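# Four arms build a three-block arch spanning two desks

## Task

Use the three blocks to make an arch over the gap separating the two desks. Each of the two identical leaning blocks must stand upright on one of its ends (either end), resting flat on a desk, with one block per desk, and the two must tilt toward one another. The third block, the keystone, must sit centred between them on their slanted upper faces, closing both joints. All three blocks must lie along one line. Any number of the four arms may be used.

## Robot and tools

ROBOTS. Four identical i2rt Big YAM arms, arm1 to arm4. Each has six revolute joints, a two-finger gripper and a wrist camera (armN_cam_wrist). Two fixed room cameras are cam_low and cam_low_2. Feet (base_link, scene frame, metres, quaternion w,x,y,z): arm1 (0.378, 0.498, 0.793) q(0.377, 0.002, -0.002, -0.926); arm2 (-0.376, 0.548, 0.723) q(0.917, -0.001, 0.006, -0.399); arm3 (-0.379, -0.498, 0.790) q(0.930, 0, 0, 0.368); arm4 (0.378, -0.498, 0.808) q(0.368, 0, 0, 0.930). Each foot faces its own +x. Desk tops below the arms are at z = 0.720. Reach is about 1.0 m from the joint1 axis. A loose object may occasionally get a brief push.

FRAMES. One shared scene frame: origin on the floor, +z up, metres. The hand point lies between the finger pads, roughly 1 cm behind the fingertips. Fingers point along the hand's +z; they open and close along its y. Printed hand positions can be off, more so at long reach. hand_target is the hand pose the currently held joint targets would give.

move. Top-level keys are arm1, arm2, arm3, arm4 and cameras. An arm left out receives nothing new. Each arm's value is an object with:
- joints: absolute targets by name. joint1_rad -2.879..2.879 (turn about the foot, positive counter-clockwise seen from above, 0 = along the foot's +x); joint2_rad 0..3.141 (shoulder, 0 = upper arm back and near level, positive raises then swings forward); joint3_rad 0..3.019 (elbow, 0 = folded); joint4_rad -1.692..1.57 (hand pitch, positive tips fingers up); joint5_rad -1.57..1.57 (hand yaw, positive to the arm's right); joint6_rad -2.094..2.094 (roll, positive clockwise viewed from behind the hand); gripper_m 0..0.093 metres between fingertips. Radians except gripper. Done tolerances: ±0.045, 0.14, 0.09, 0.055, 0.03, 0.035 rad, ±0.003 m.
- target: one list of 7 numbers [x, y, z, qw, qx, qy, qz], an absolute hand pose in the scene frame (metres), like the printed hand line. The hand travels a straight line from its hand_target toward it. When target is given, joints may contain only gripper_m.
- speed: top path speed in m/s, 0.002..0.5, default 0.25; only allowed together with target. Rotation is capped at twice that number in rad/s.
cameras: list of names, or "all"; omitted or null gives all; [] gives none.
All motions in one call start at once; hand paths in one call finish together, paced by the slowest. A path takes 0.5 to 10 s and is cut off after 10 s; no action exceeds 15 s. Each control step limits the commanded pose to 100 mm and 20 degrees from the measured hand, then solves damped IK, favouring position. Hands lag, drift, may overshoot speed near full stretch, and often settle 1 cm or more off. Paths do not avoid objects or other arms. Joints move at different speeds, so joint moves can sweep wide arcs. An unknown key makes a call invalid; an out-of-range value makes it refused. After a refusal (or a stop during or blocking a call), later move, wait and finished_scene calls in the same reply are skipped; after an invalid call they still run. A call with no action returns full state and images.

RESULTS. The line "move:" lists each arm given motion with "done" or its worst status. Statuses: off_target (resting away from target, maybe still pushing); time_out (each joint keeps a nearby target within 0.375, 0.375, 0.113, 0.225, 0.075, 0.3 rad and keeps pushing; send the reported position to relax it); "joint command not followed" or "pose unreachable" (a self/arm-clearance check withheld targets; after not_followed the arm may keep trying). on_its_own lists uncommanded behaviour; its "held at" is a target, not a reading. Arms under "as last shown" were not commanded; their statuses read "not commanded". Joint velocities are rad/s (gripper m/s); "within noise" means effectively still. Joint torques are in joint order, drive output including arm weight, with offsets and noise; joints 3 and 4 wrap at ±28 N m. Images may be slightly older than the state; the "pictures" line gives their order.

GRIPPER. Gripping a rigid part at full force, gripper_m reads up to 0.005 m narrower (or up to 0.002 m wider) than the part. Closed on nothing it reads 0.000 to 0.003. In free air the value is up to 0.003 m wider than the real gap. Commanding about 0.005 m under the first-touch reading gives full force (about 50 to 64 N per pad). Release by commanding well above the reading.

OTHER TOOLS. wait: seconds 0 to 10, optional cameras; the robots keep their last commands. zoom_image: camera name and region [x0, y0, x1, y1] in that camera's pixels, origin top-left, at most 504 by 504, on the latest full image. read_manual: section "licences" returns URDF notice texts only. finished_scene: scene = the current scene's number; it is final, and the arch must remain standing unaided.

CAMERAS. Wrist cameras are fisheye 672x504; room cameras are 896x504 pinhole with radial distortion. Calibration matrices (T_world_to_cam, K, D) are supplied and are approximate; room cameras may have shifted a few millimetres and degrees.

AVOID. Hard presses between arms end the scene, including one gripper closing on another's fingers; fingers, gripper housings and wrist cameras of two arms are not protected by the clearance check. Do not knock anything out of the work area. Avoid dropping blocks, releasing a block that is still moving, slamming, and hard pushes: arms do not stop on contact. Holding loads, long stretched poses, or pushing at unreachable poses heats motors; MOTOR HOT appears at 85 °C, and at 100 °C the arm goes limp for 30 to 60 s or more (OVER-TEMPERATURE FAULT, keys read limit_stop_at_motor_heat; resend targets afterwards). The simulation keeps running while you think, holding the last commands.

Each tool is called as name([rows], argument=value, ...), one row to a line, values as JSON.

## Session

I'll start by looking at the current scene.

move()

Scene clock: 0.00 s.
Joint torques (N m): no reading
Motor temperatures (°C): arm1=[31 26 20 25 23 21 20] | arm2=[31 26 24 23 22 24 22] | arm3=[33 21 21 20 21 20 22] | arm4=[30 23 22 21 21 20 24]
Heat: arm1: hottest joint1_rad 31 °C; arm2: hottest joint1_rad 31 °C; arm3: hottest joint1_rad 33 °C; arm4: hottest joint1_rad 30 °C.
Joint velocities: within noise
arm1.joint_positions: joint1_rad=+0.252 joint2_rad=+0.565 joint3_rad=+1.417 joint4_rad=-1.312 joint5_rad=+0.231 joint6_rad=+0.335 gripper_m=+0.09396
arm1.joint_status: not commanded
arm1.hand: x=+0.2345 y=+0.3433 z=+1.3639 quat_wxyz=(-0.255, -0.816, -0.228, +0.467) (m; scene frame)
arm1.hand_target: x=+0.2364 y=+0.3466 z=+1.3781 quat_wxyz=(-0.264, -0.808, -0.223, +0.477) (m; scene frame)
arm1.hand_status: not commanded
arm2.joint_positions: joint1_rad=-0.344 joint2_rad=+0.538 joint3_rad=+1.349 joint4_rad=-1.179 joint5_rad=-0.039 joint6_rad=-0.043 gripper_m=+0.09396
arm2.joint_status: not commanded
arm2.hand: x=-0.2755 y=+0.3437 z=+1.2933 quat_wxyz=(-0.471, -0.427, -0.707, +0.309) (m; scene frame)
arm2.hand_target: x=-0.2769 y=+0.3471 z=+1.3042 quat_wxyz=(-0.479, -0.423, -0.701, +0.315) (m; scene frame)
arm2.hand_status: not commanded
arm3.joint_positions: joint1_rad=-0.129 joint2_rad=+0.637 joint3_rad=+1.421 joint4_rad=-1.483 joint5_rad=+0.288 joint6_rad=+0.023 gripper_m=+0.09396
arm3.joint_status: not commanded
arm3.hand: x=-0.1778 y=-0.4148 z=+1.3166 quat_wxyz=(-0.437, +0.208, -0.875, -0.010) (m; scene frame)
arm3.hand_target: x=-0.1791 y=-0.4158 z=+1.3282 quat_wxyz=(-0.449, +0.204, -0.870, -0.015) (m; scene frame)
arm3.hand_status: not commanded
arm4.joint_positions: joint1_rad=-0.487 joint2_rad=+0.635 joint3_rad=+1.435 joint4_rad=-1.145 joint5_rad=+0.142 joint6_rad=-0.011 gripper_m=+0.09396
arm4.joint_status: not commanded
arm4.hand: x=+0.3183 y=-0.2501 z=+1.4091 quat_wxyz=(-0.383, +0.644, -0.504, -0.431) (m; scene frame)
arm4.hand_target: x=+0.3197 y=-0.2542 z=+1.4229 quat_wxyz=(-0.390, +0.636, -0.499, -0.442) (m; scene frame)
arm4.hand_status: not commanded
pictures: arm1_cam_wrist, arm2_cam_wrist, arm3_cam_wrist, arm4_cam_wrist, cam_low, cam_low_2

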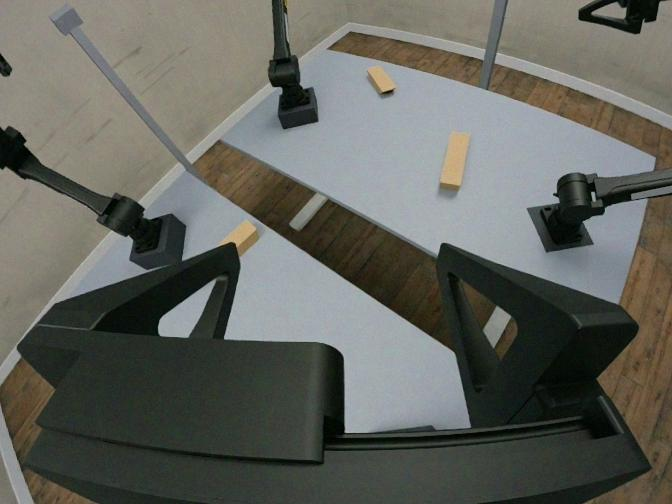

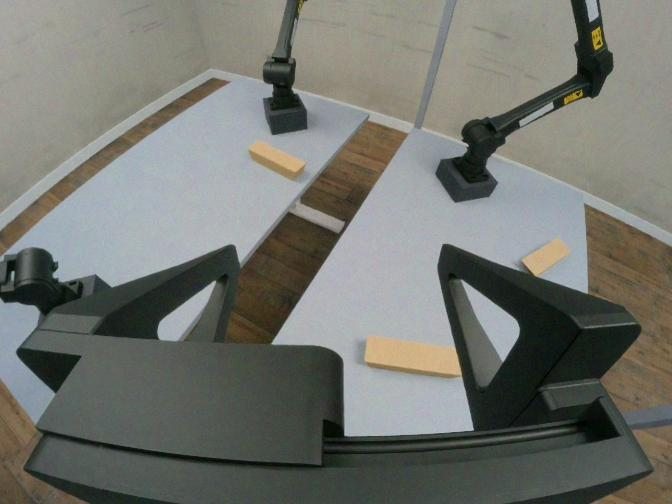

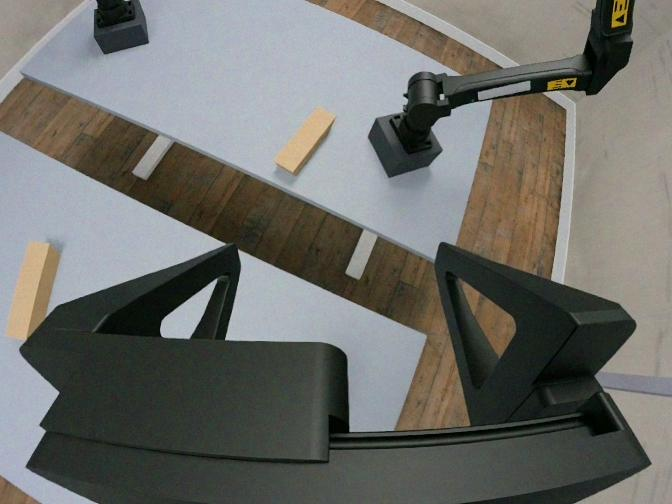

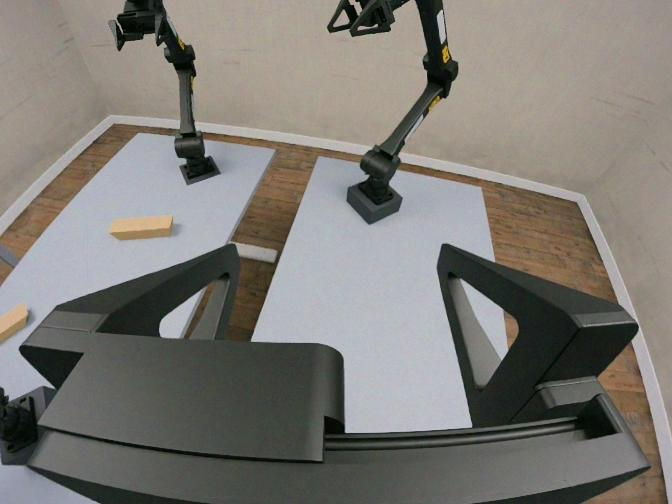

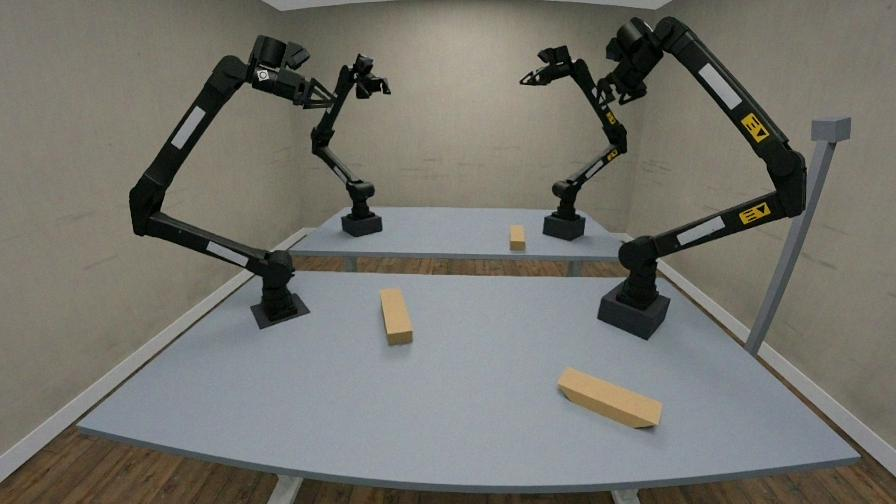

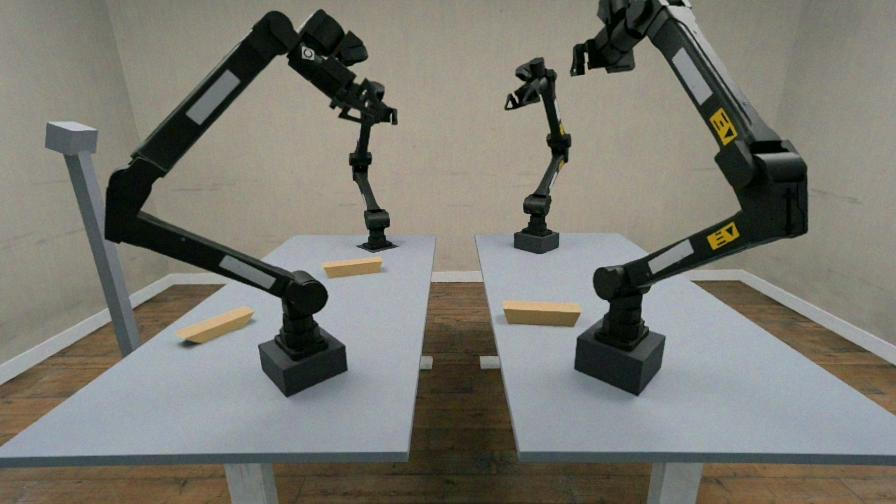

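zoom_image(camera="cam_low_2", region=[160, 220, 460, 390])

zoom_image(camera="cam_low_2", region=[460, 220, 680, 390])

zoom_image(camera="cam_low", region=[340, 200, 680, 450])

zoom_image(camera="arm2_cam_wrist", region=[220, 100, 620, 400])

Scaled by 1.680 (camera's finer frame: 1280x720).

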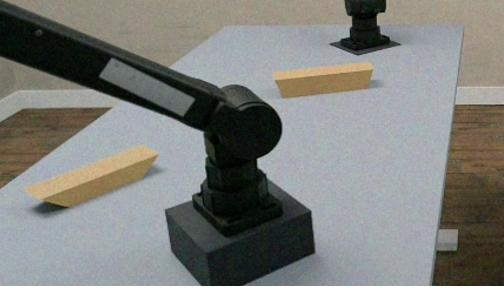

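Scaled by 2.291 (camera's finer frame: 1280x720).

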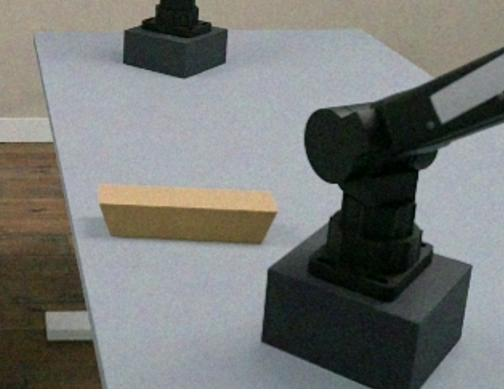

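Scaled by 1.482 (camera's finer frame: 1280x720).

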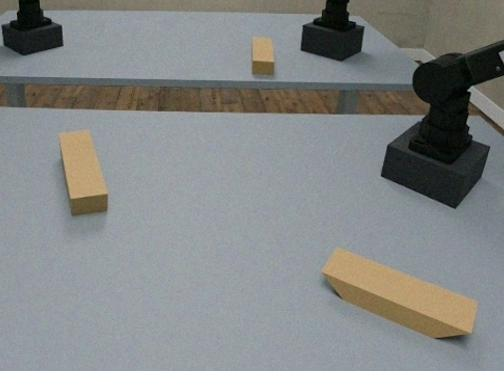

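Scaled by 1.260 (camera's finer frame: 960x720).

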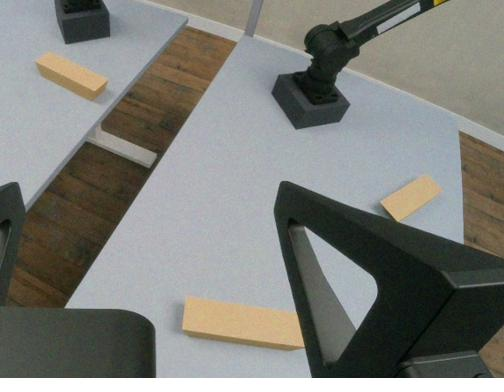

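zoom_image(camera="cam_low_2", region=[160, 290, 270, 360])

zoom_image(camera="cam_low_2", region=[310, 245, 400, 290])

zoom_image(camera="cam_low", region=[540, 350, 680, 440])

zoom_image(camera="cam_low", region=[360, 270, 440, 360])

zoom_image(camera="arm3_cam_wrist", region=[240, 80, 360, 200])

zoom_image(camera="arm1_cam_wrist", region=[330, 40, 500, 210])

Scaled by 4.582 (camera's finer frame: 1280x720).

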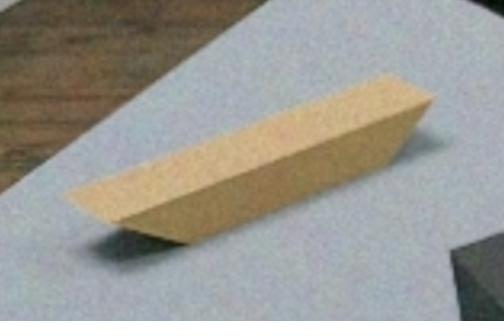

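Scaled by 5.600 (camera's finer frame: 1280x720).

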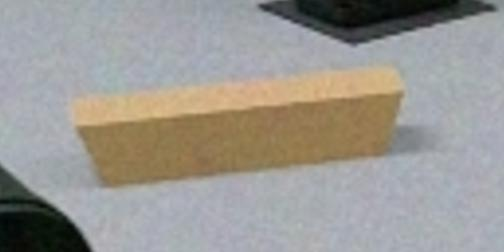

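Scaled by 3.600 (camera's finer frame: 1280x720).

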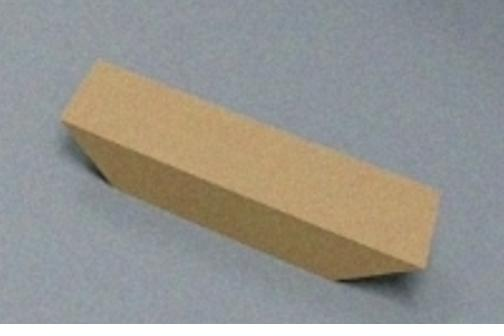

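Scaled by 5.600 (camera's finer frame: 1280x720).

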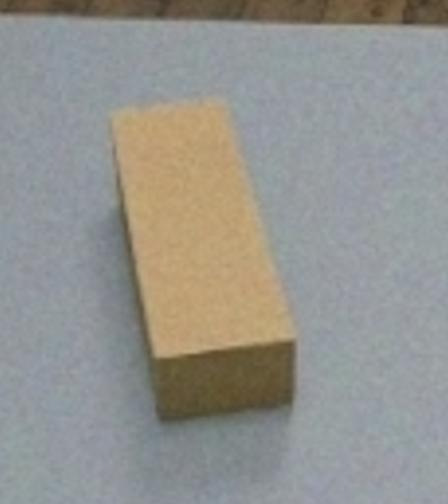

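Scaled by 4.200 (camera's finer frame: 960x720).

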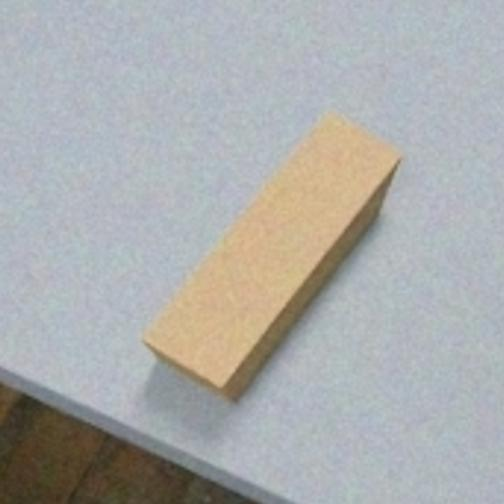

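Scaled by 2.965 (camera's finer frame: 960x720).

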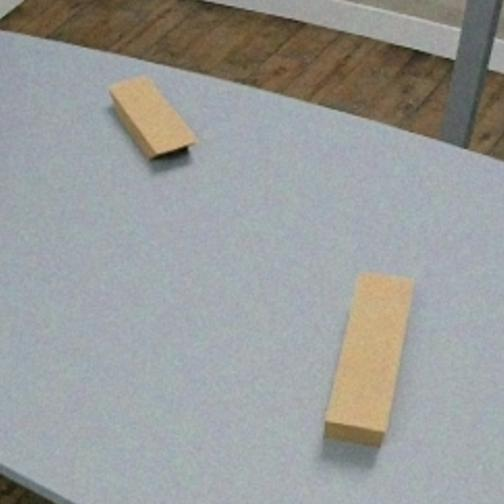

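move(arm4={"target": [0.25, -0.29, 0.97, 0, 0.99725, -0.0741, 0], "speed": 0.25}, arm2={"target": [-0.376, 0.145, 0.97, 0, 0.1175, -0.9931, 0], "speed": 0.25}, arm3={"joints": {"joint1_rad": 1.8}})

Scene clock: 51.97 s.
Joint torques (N m): arm1=[0.09 2.32 11.97 1.51 0.05 -0.08] | arm2=[-0.21 -8.88 10.5 0.27 0 -0.16] | arm3=[1.96 2.32 9.11 1.14 0.16 0.18] | arm4=[2.67 -5.3 9.35 0.99 0.02 -0.17]
Motor temperatures (°C): arm1=[30 25 24 25 23 21 20] | arm2=[30 25 31 23 22 24 22] | arm3=[33 21 28 21 21 20 22] | arm4=[30 23 30 21 21 20 24]
Heat: arm1: hottest joint1_rad 30 °C; arm2: hottest joint3_rad 31 °C; arm3: hottest joint1_rad 33 °C; arm4: hottest joint1_rad 30 °C.
move: arm2 done; arm3 done; arm4 off_target
Joint velocities: within noise
arm1: as last shown
arm2.joint_positions: joint1_rad=-0.774 joint2_rad=+1.384 joint3_rad=+1.321 joint4_rad=-1.525 joint5_rad=-0.016 joint6_rad=-1.801 gripper_m=+0.09397
arm2.joint_status: not commanded
arm2.hand: x=-0.3802 y=+0.1525 z=+0.9679 quat_wxyz=(-0.004, +0.104, -0.995, -0.010)
arm2.hand_target: x=-0.3760 y=+0.1460 z=+0.9712 quat_wxyz=(-0.001, +0.117, -0.993, -0.001)
arm2.hand_status: done (0.009 m and 2.0 deg from the pose sent, 0.393 m and 98.6 deg at the start)
arm3.joint_positions: joint1_rad=+1.787 joint2_rad=+0.637 joint3_rad=+1.421 joint4_rad=-1.483 joint5_rad=+0.288 joint6_rad=+0.023 gripper_m=+0.09398
arm3.joint_status: all done
arm3.hand: x=-0.5242 y=-0.3381 z=+1.3170 quat_wxyz=(-0.244, +0.835, -0.333, -0.364)
arm3.hand_target: x=-0.5250 y=-0.3410 z=+1.3286 quat_wxyz=(-0.244, +0.831, -0.328, -0.378)
arm3.hand_status: not commanded
arm4.joint_positions: joint1_rad=-0.279 joint2_rad=+0.975 joint3_rad=+0.780 joint4_rad=-1.389 joint5_rad=+0.000 joint6_rad=-0.850 gripper_m=+0.09397
arm4.joint_status: not commanded
arm4.hand: x=+0.2564 y=-0.2941 z=+0.9702 quat_wxyz=(+0.005, +0.996, -0.091, +0.004)
arm4.hand_target: x=+0.2514 y=-0.2901 z=+0.9712 quat_wxyz=(-0.001, +0.997, -0.078, +0.001)
arm4.hand_status: off_target (0.008 m and 2.1 deg from the pose sent, 0.446 m and 94.5 deg at the start)
pictures: arm1_cam_wrist, arm2_cam_wrist, arm3_cam_wrist, arm4_cam_wrist, cam_low, cam_low_2
arm2_cam_wrist: T_world_to_cam=[[0.181474, -0.983267, 0.015891, 0.201167], [-0.836715, -0.145895, 0.527848, -0.795689], [-0.516697, -0.109087, -0.84919, 0.760369], [0, 0, 0, 1]] pos_world=[-0.309391, 0.16466, 1.0625]
arm3_cam_wrist: T_world_to_cam=[[0.741874, 0.64972, 0.165791, 0.389965], [0.668296, -0.69623, -0.261999, 0.463257], [-0.0547968, 0.305168, -0.950721, 1.44987], [0, 0, 0, 1]] pos_world=[-0.51945, -0.373289, 1.43515]
arm4_cam_wrist: T_world_to_cam=[[0.174714, 0.984618, -0.00177688, 0.24628], [0.788429, -0.13882, 0.599257, -0.820484], [0.589792, -0.1061, -0.800555, 0.71954], [0, 0, 0, 1]] pos_world=[0.179486, -0.280049, 1.06815]

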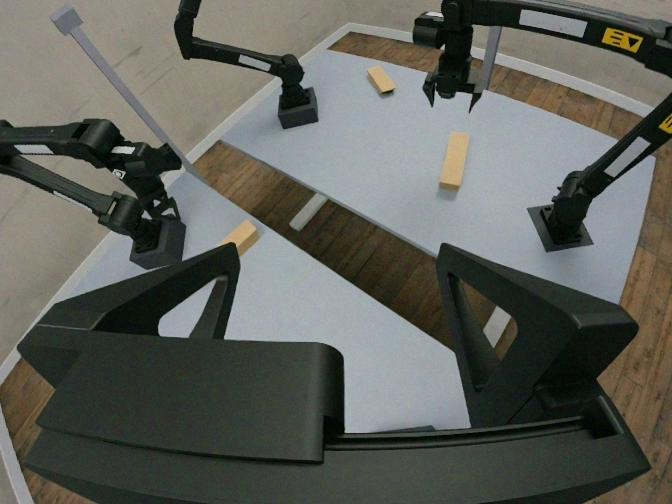

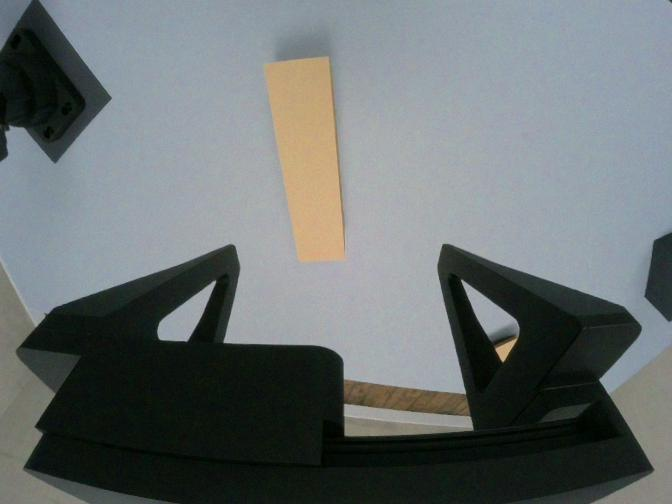

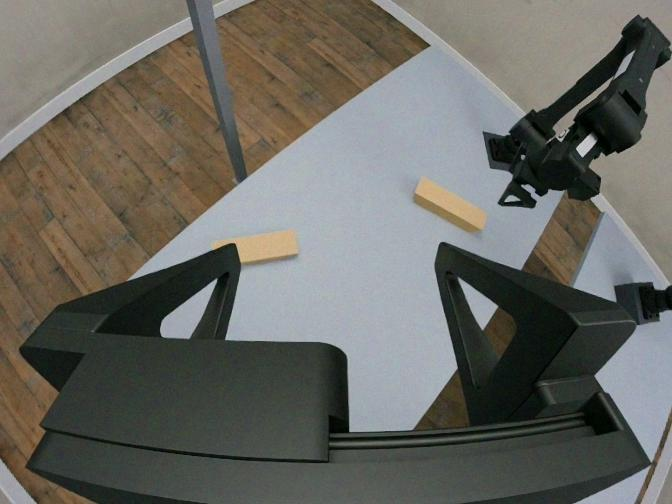

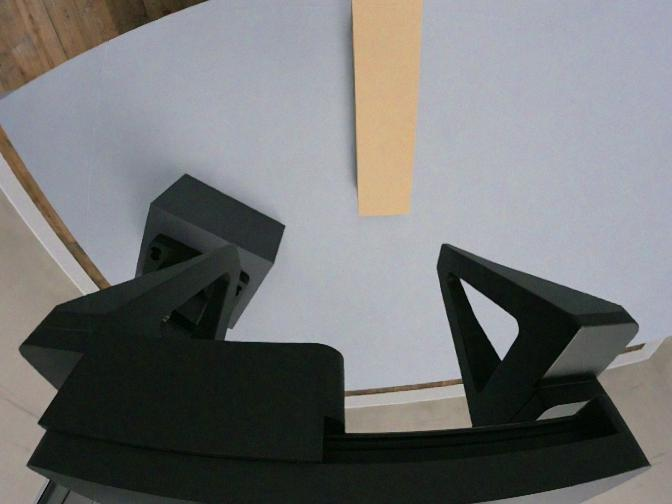

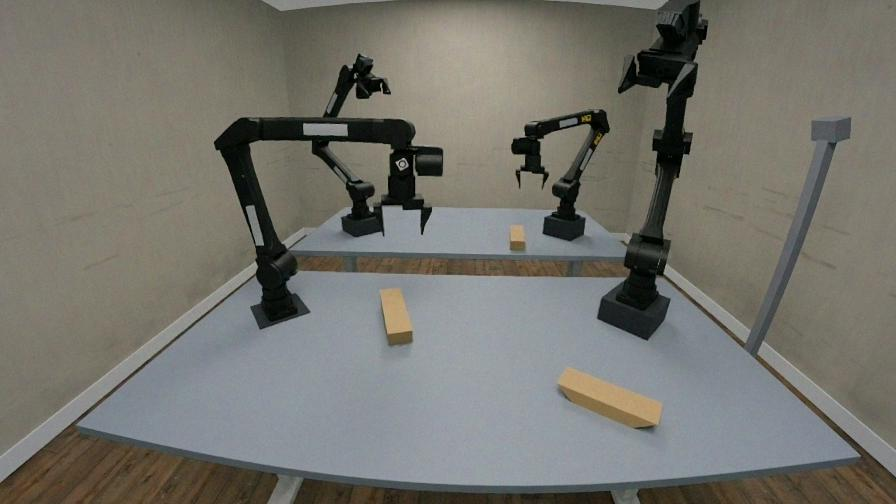

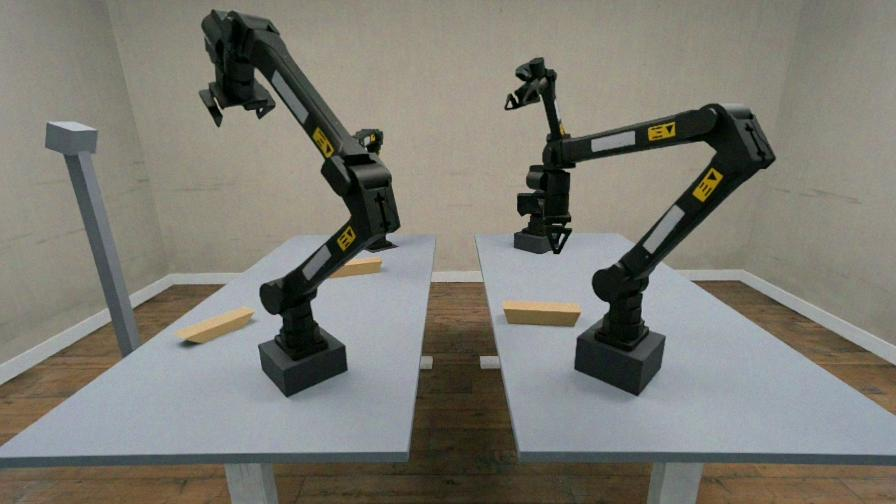

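zoom_image(camera="arm4_cam_wrist", region=[320, 0, 460, 230])

zoom_image(camera="arm2_cam_wrist", region=[240, 40, 380, 280])

zoom_image(camera="arm3_cam_wrist", region=[200, 160, 510, 290])

Scaled by 2.191 (camera's finer frame: 960x720).

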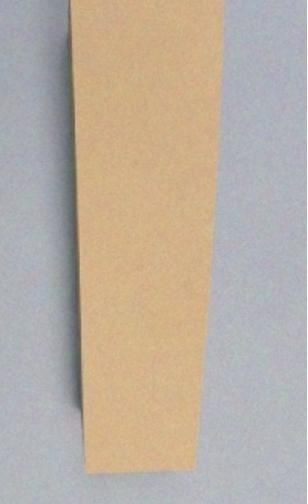

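Scaled by 2.100 (camera's finer frame: 960x720).

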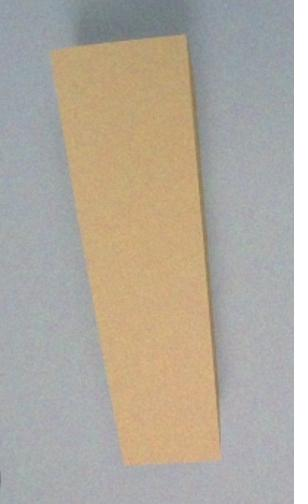

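Scaled by 1.626 (camera's finer frame: 960x720).

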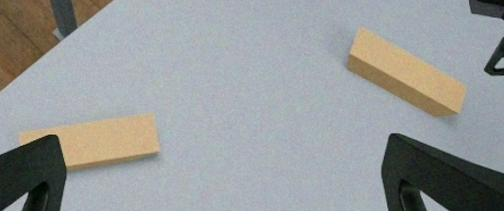

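move(arm4={"target": [0.247, -0.241, 0.82, 0, 0.99786, -0.0654, 0], "speed": 0.25}, arm2={"target": [-0.398, 0.174, 0.82, 0, 0.1305, -0.99144, 0], "speed": 0.25}, arm3={"target": [-0.70, -0.285, 1.0, 0, 0.4462, -0.8949, 0], "speed": 0.25})

Scene clock: 69.53 s.
Joint torques (N m): arm1=[-0.09 2.2 11.97 1.52 0.05 -0.08] | arm2=[-1.96 -8 7.73 0.35 -0.01 -0.16] | arm3=[-0.26 -8.23 7.77 0.14 -0.06 0.31] | arm4=[0.97 -7.88 6.99 1.01 -0.11 -0.17]
Motor temperatures (°C): arm1=[30 25 25 25 23 21 20] | arm2=[30 26 32 23 22 24 22] | arm3=[33 21 29 20 21 20 22] | arm4=[30 23 30 20 21 20 24]
Heat: arm1: hottest joint1_rad 30 °C; arm2: hottest joint3_rad 32 °C; arm3: hottest joint1_rad 33 °C; arm4: hottest joint1_rad 30 °C.
move: arm2 done; arm3 done; arm4 done
Joint velocities: within noise
arm1: as last shown
arm2.joint_positions: joint1_rad=-0.802 joint2_rad=+1.410 joint3_rad=+0.965 joint4_rad=-1.113 joint5_rad=-0.015 joint6_rad=-1.884 gripper_m=+0.09397
arm2.joint_status: not commanded
arm2.hand: x=-0.3924 y=+0.1721 z=+0.8274 quat_wxyz=(-0.001, +0.131, -0.991, +0.005)
arm2.hand_target: x=-0.3977 y=+0.1741 z=+0.8202 quat_wxyz=(+0.000, +0.131, -0.991, +0.000)
arm2.hand_status: done (0.009 m and 0.6 deg from the pose sent, 0.151 m and 3.3 deg at the start)
arm3.joint_positions: joint1_rad=+1.816 joint2_rad=+1.355 joint3_rad=+1.207 joint4_rad=-1.426 joint5_rad=+0.001 joint6_rad=+1.618 gripper_m=+0.09398
arm3.joint_status: not commanded
arm3.hand: x=-0.7008 y=-0.2896 z=+1.0036 quat_wxyz=(-0.001, +0.458, -0.889, +0.000)
arm3.hand_target: x=-0.6995 y=-0.2851 z=+1.0011 quat_wxyz=(+0.002, +0.445, -0.895, +0.000)
arm3.hand_status: done (0.006 m and 1.5 deg from the pose sent, 0.366 m and 95.7 deg at the start)
arm4.joint_positions: joint1_rad=-0.335 joint2_rad=+1.338 joint3_rad=+0.611 joint4_rad=-0.847 joint5_rad=+0.000 joint6_rad=-0.953 gripper_m=+0.09397
arm4.joint_status: not commanded
arm4.hand: x=+0.2455 y=-0.2453 z=+0.8228 quat_wxyz=(+0.002, +0.998, -0.067, +0.001)
arm4.hand_target: x=+0.2469 y=-0.2410 z=+0.8201 quat_wxyz=(+0.000, +0.998, -0.065, +0.000)
arm4.hand_status: done (0.005 m and 0.3 deg from the pose sent, 0.160 m and 3.0 deg at the start)
pictures: arm1_cam_wrist, arm2_cam_wrist, arm3_cam_wrist, arm4_cam_wrist, cam_low, cam_low_2
arm2_cam_wrist: T_world_to_cam=[[0.234916, -0.970957, 0.0453494, 0.219321], [-0.826697, -0.175038, 0.534728, -0.725628], [-0.511261, -0.163106, -0.843806, 0.643857], [0, 0, 0, 1]] pos_world=[-0.322218, 0.190956, 0.921358]
arm3_cam_wrist: T_world_to_cam=[[0.810197, -0.586045, 0.011458, 0.386343], [-0.479515, -0.651426, 0.58797, -1.11157], [-0.337113, -0.481866, -0.808801, 0.55925], [0, 0, 0, 1]] pos_world=[-0.657498, -0.228207, 1.10147]
arm4_cam_wrist: T_world_to_cam=[[0.127826, 0.991784, 0.00499921, 0.207508], [0.797392, -0.105766, 0.594121, -0.706715], [0.589768, -0.0719575, -0.80436, 0.624611], [0, 0, 0, 1]] pos_world=[0.168628, -0.235604, 0.921249]

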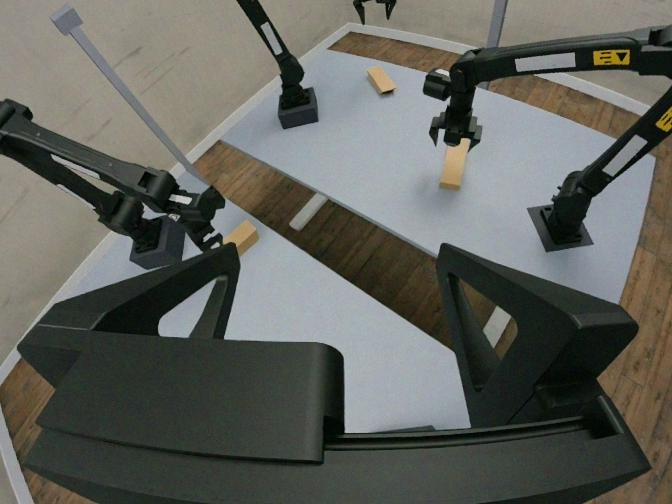

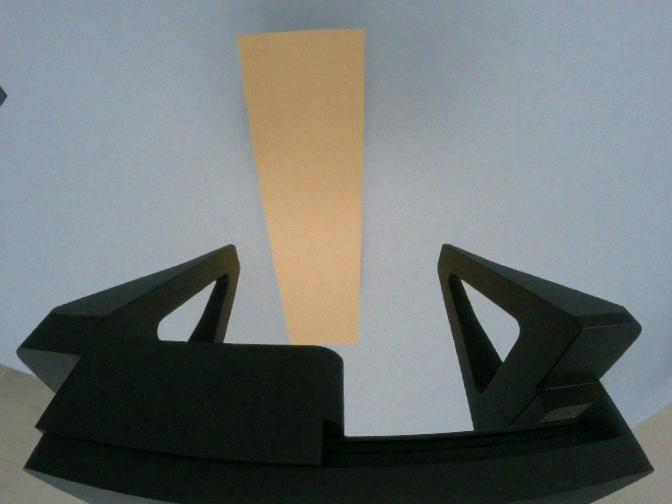

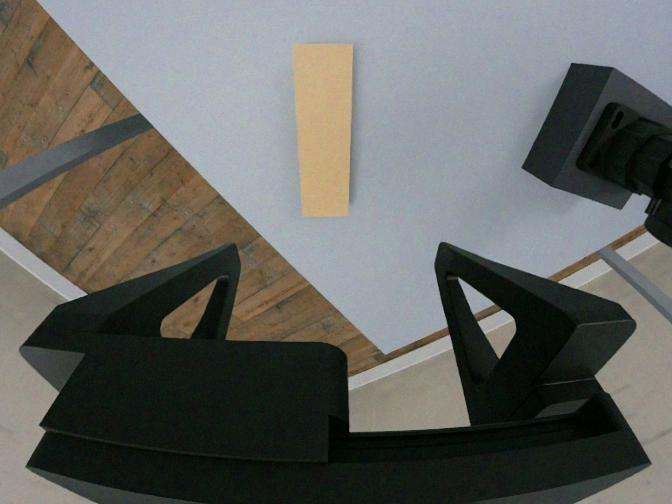

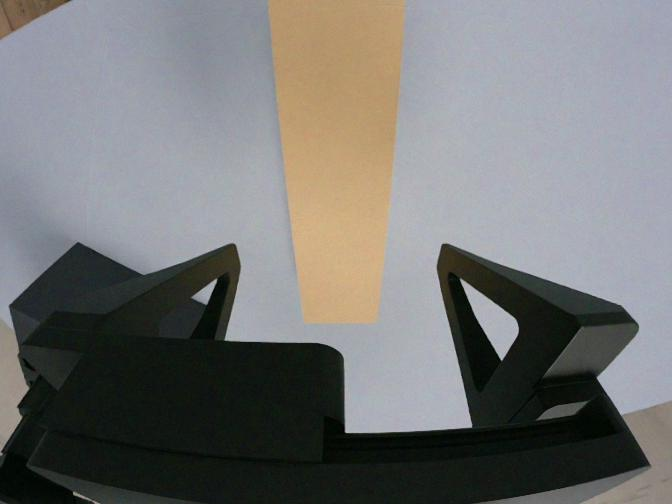

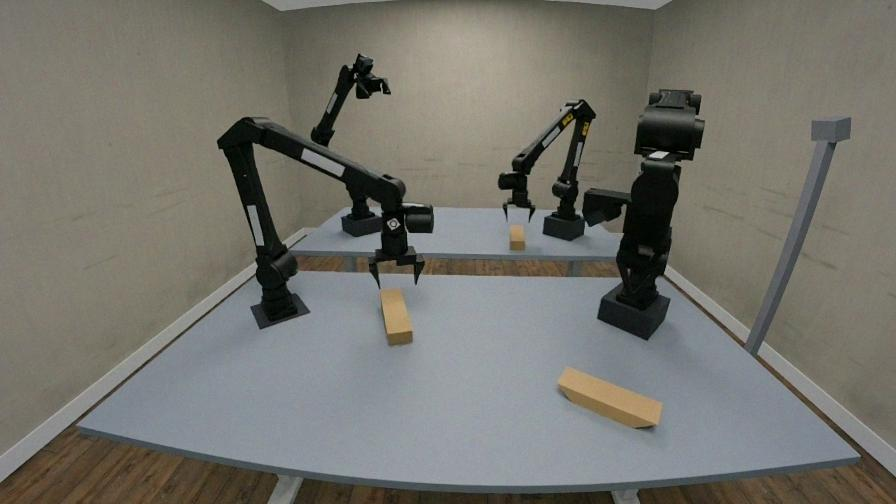

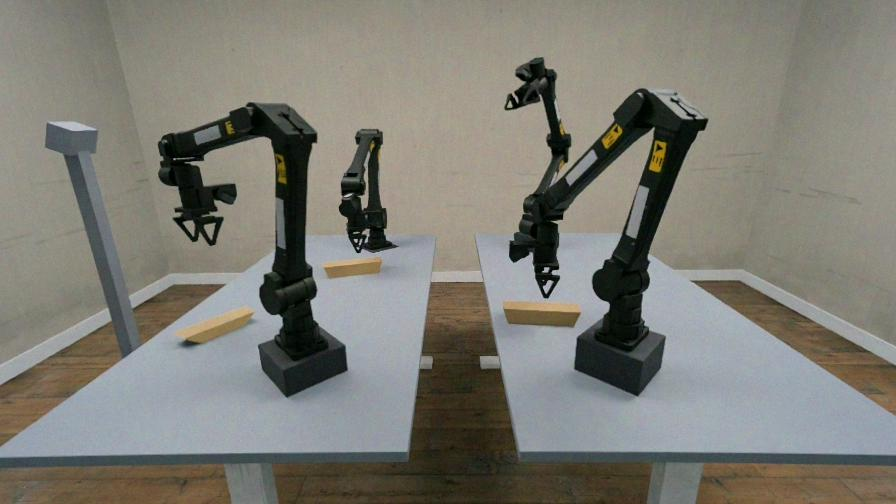

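move(arm4={"target": [0.248, -0.240, 0.778, 0, 0.99786, -0.0654, 0], "speed": 0.15}, arm2={"target": [-0.4072, 0.183, 0.765, 0, 0.1305, -0.99144, 0], "speed": 0.15}, arm3={"target": [-0.713, -0.280, 0.84, 0, 0.4493, -0.8934, 0], "speed": 0.15})

Scene clock: 84.43 s.
Joint torques (N m): arm1=[0.09 2.2 11.95 1.52 0.05 -0.07] | arm2=[-2.14 -7.88 7.16 0.36 0.03 -0.17] | arm3=[0.56 -10.23 6.53 -0.08 0.06 0.27] | arm4=[0.85 -8.41 5.94 0.99 -0.11 -0.17]
Motor temperatures (°C): arm1=[30 25 26 25 23 21 20] | arm2=[30 26 31 23 22 24 22] | arm3=[33 21 29 20 21 20 22] | arm4=[30 23 29 20 21 20 24]
Heat: arm1: hottest joint1_rad 30 °C; arm2: hottest joint3_rad 31 °C; arm3: hottest joint1_rad 33 °C; arm4: hottest joint1_rad 30 °C.
move: arm2 done; arm3 done; arm4 done
Joint velocities: within noise
arm1: as last shown
arm2.joint_positions: joint1_rad=-0.827 joint2_rad=+1.474 joint3_rad=+0.863 joint4_rad=-0.949 joint5_rad=-0.015 joint6_rad=-1.909 gripper_m=+0.09397
arm2.joint_status: not commanded
arm2.hand: x=-0.4019 y=+0.1804 z=+0.7718 quat_wxyz=(-0.001, +0.130, -0.991, +0.005)
arm2.hand_target: x=-0.4070 y=+0.1833 z=+0.7651 quat_wxyz=(+0.000, +0.131, -0.991, +0.000)
arm2.hand_status: done (0.009 m and 0.6 deg from the pose sent, 0.065 m and 0.6 deg at the start)
arm3.joint_positions: joint1_rad=+1.816 joint2_rad=+1.552 joint3_rad=+0.962 joint4_rad=-0.984 joint5_rad=+0.001 joint6_rad=+1.618 gripper_m=+0.09398
arm3.joint_status: not commanded
arm3.hand: x=-0.7138 y=-0.2813 z=+0.8428 quat_wxyz=(-0.001, +0.458, -0.889, +0.001)
arm3.hand_target: x=-0.7131 y=-0.2799 z=+0.8401 quat_wxyz=(+0.000, +0.450, -0.893, +0.000)
arm3.hand_status: done (0.003 m and 1.1 deg from the pose sent, 0.164 m and 1.1 deg at the start)
arm4.joint_positions: joint1_rad=-0.339 joint2_rad=+1.454 joint3_rad=+0.569 joint4_rad=-0.691 joint5_rad=+0.000 joint6_rad=-0.958 gripper_m=+0.09397
arm4.joint_status: not commanded
arm4.hand: x=+0.2462 y=-0.2438 z=+0.7812 quat_wxyz=(+0.002, +0.998, -0.067, +0.001)
arm4.hand_target: x=+0.2481 y=-0.2403 z=+0.7781 quat_wxyz=(+0.000, +0.998, -0.065, +0.000)
arm4.hand_status: done (0.005 m and 0.3 deg from the pose sent, 0.045 m and 0.3 deg at the start)
pictures: arm1_cam_wrist, arm2_cam_wrist, arm3_cam_wrist, arm4_cam_wrist, cam_low, cam_low_2
arm2_cam_wrist: T_world_to_cam=[[0.234247, -0.971171, 0.0442079, 0.232732], [-0.82671, -0.175064, 0.534699, -0.702224], [-0.511545, -0.161799, -0.843886, 0.59317], [0, 0, 0, 1]] pos_world=[-0.33162, 0.199062, 0.865757]
arm3_cam_wrist: T_world_to_cam=[[0.810165, -0.586084, 0.0117661, 0.403262], [-0.479705, -0.651311, 0.587943, -1.01793], [-0.336921, -0.481975, -0.808817, 0.428931], [0, 0, 0, 1]] pos_world=[-0.670498, -0.219907, 0.940665]
arm4_cam_wrist: T_world_to_cam=[[0.127842, 0.991784, 0.00466004, 0.206334], [0.797317, -0.105567, 0.594257, -0.682449], [0.589866, -0.0722554, -0.804262, 0.590679], [0, 0, 0, 1]] pos_world=[0.169328, -0.234003, 0.879649]

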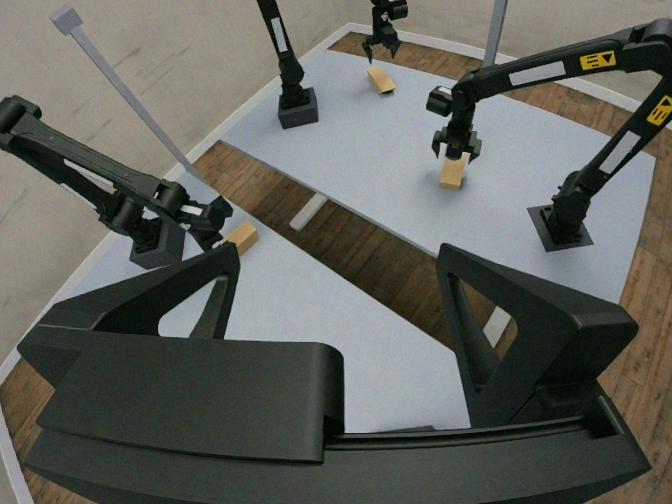

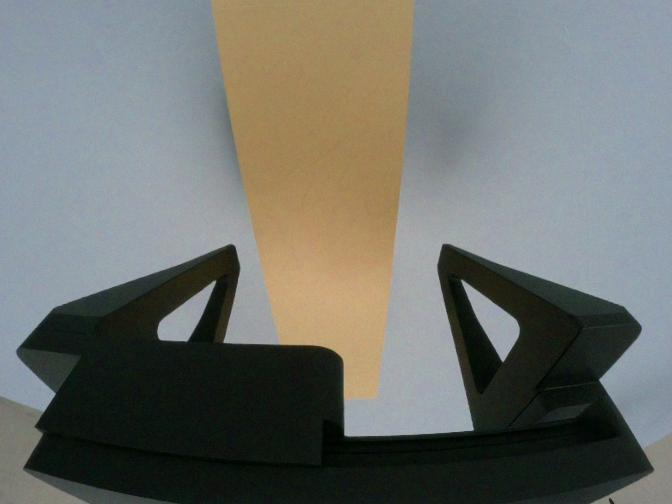

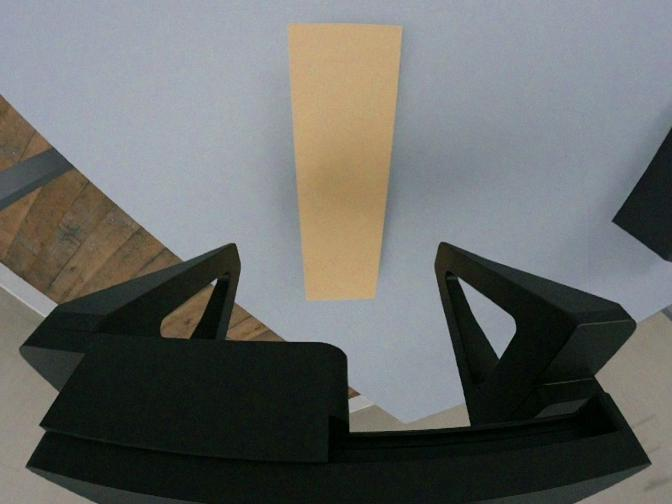

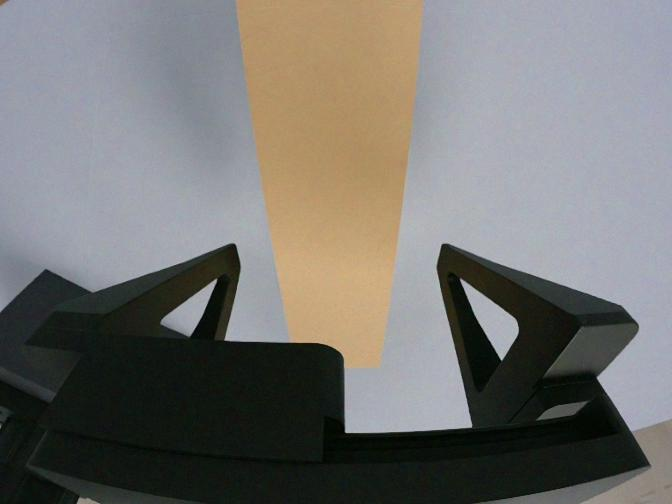

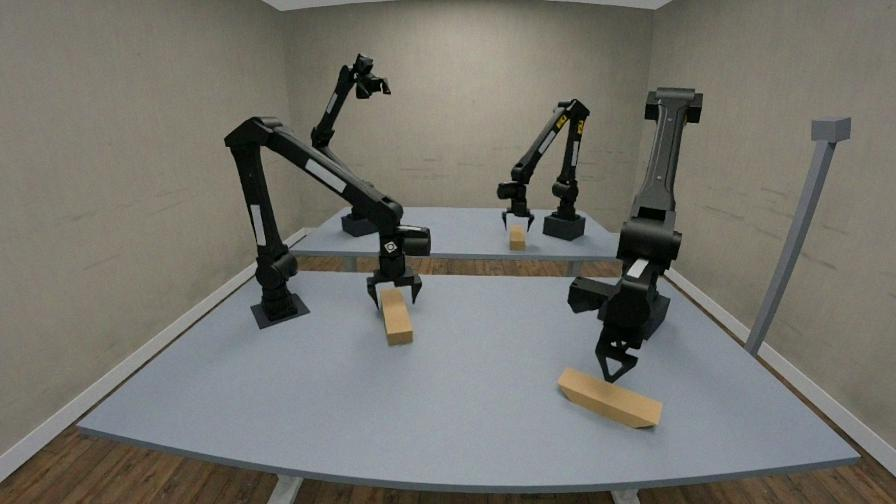

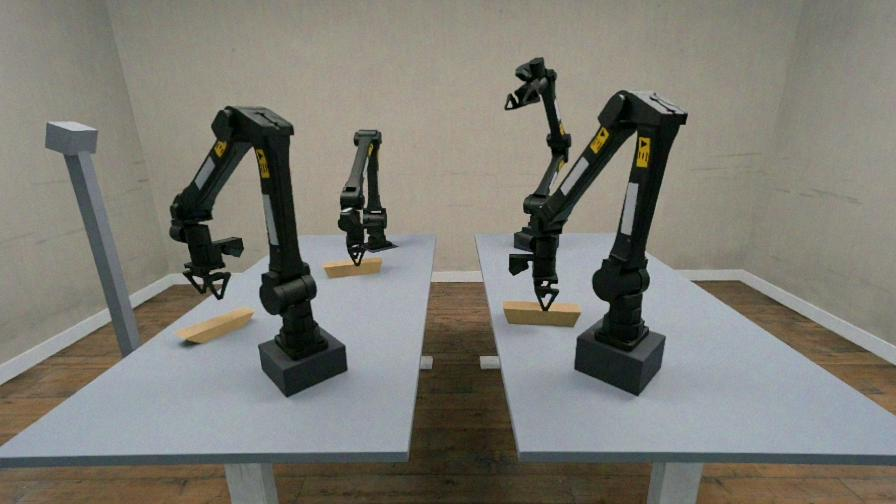

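zoom_image(camera="cam_low_2", region=[480, 260, 620, 340])

zoom_image(camera="cam_low_2", region=[310, 220, 420, 290])

zoom_image(camera="cam_low", region=[340, 220, 560, 360])

Scaled by 3.600 (camera's finer frame: 1280x720).

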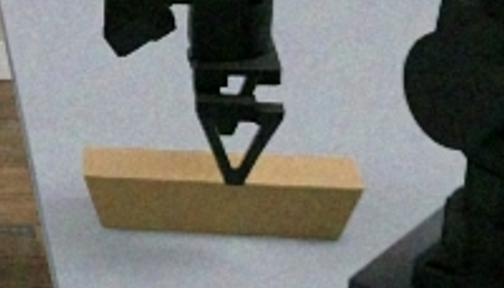

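Scaled by 4.582 (camera's finer frame: 1280x720).

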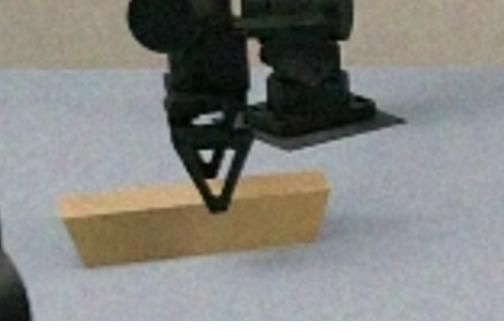

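Scaled by 2.291 (camera's finer frame: 1280x720).

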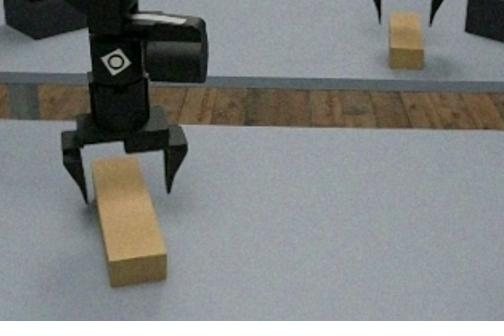

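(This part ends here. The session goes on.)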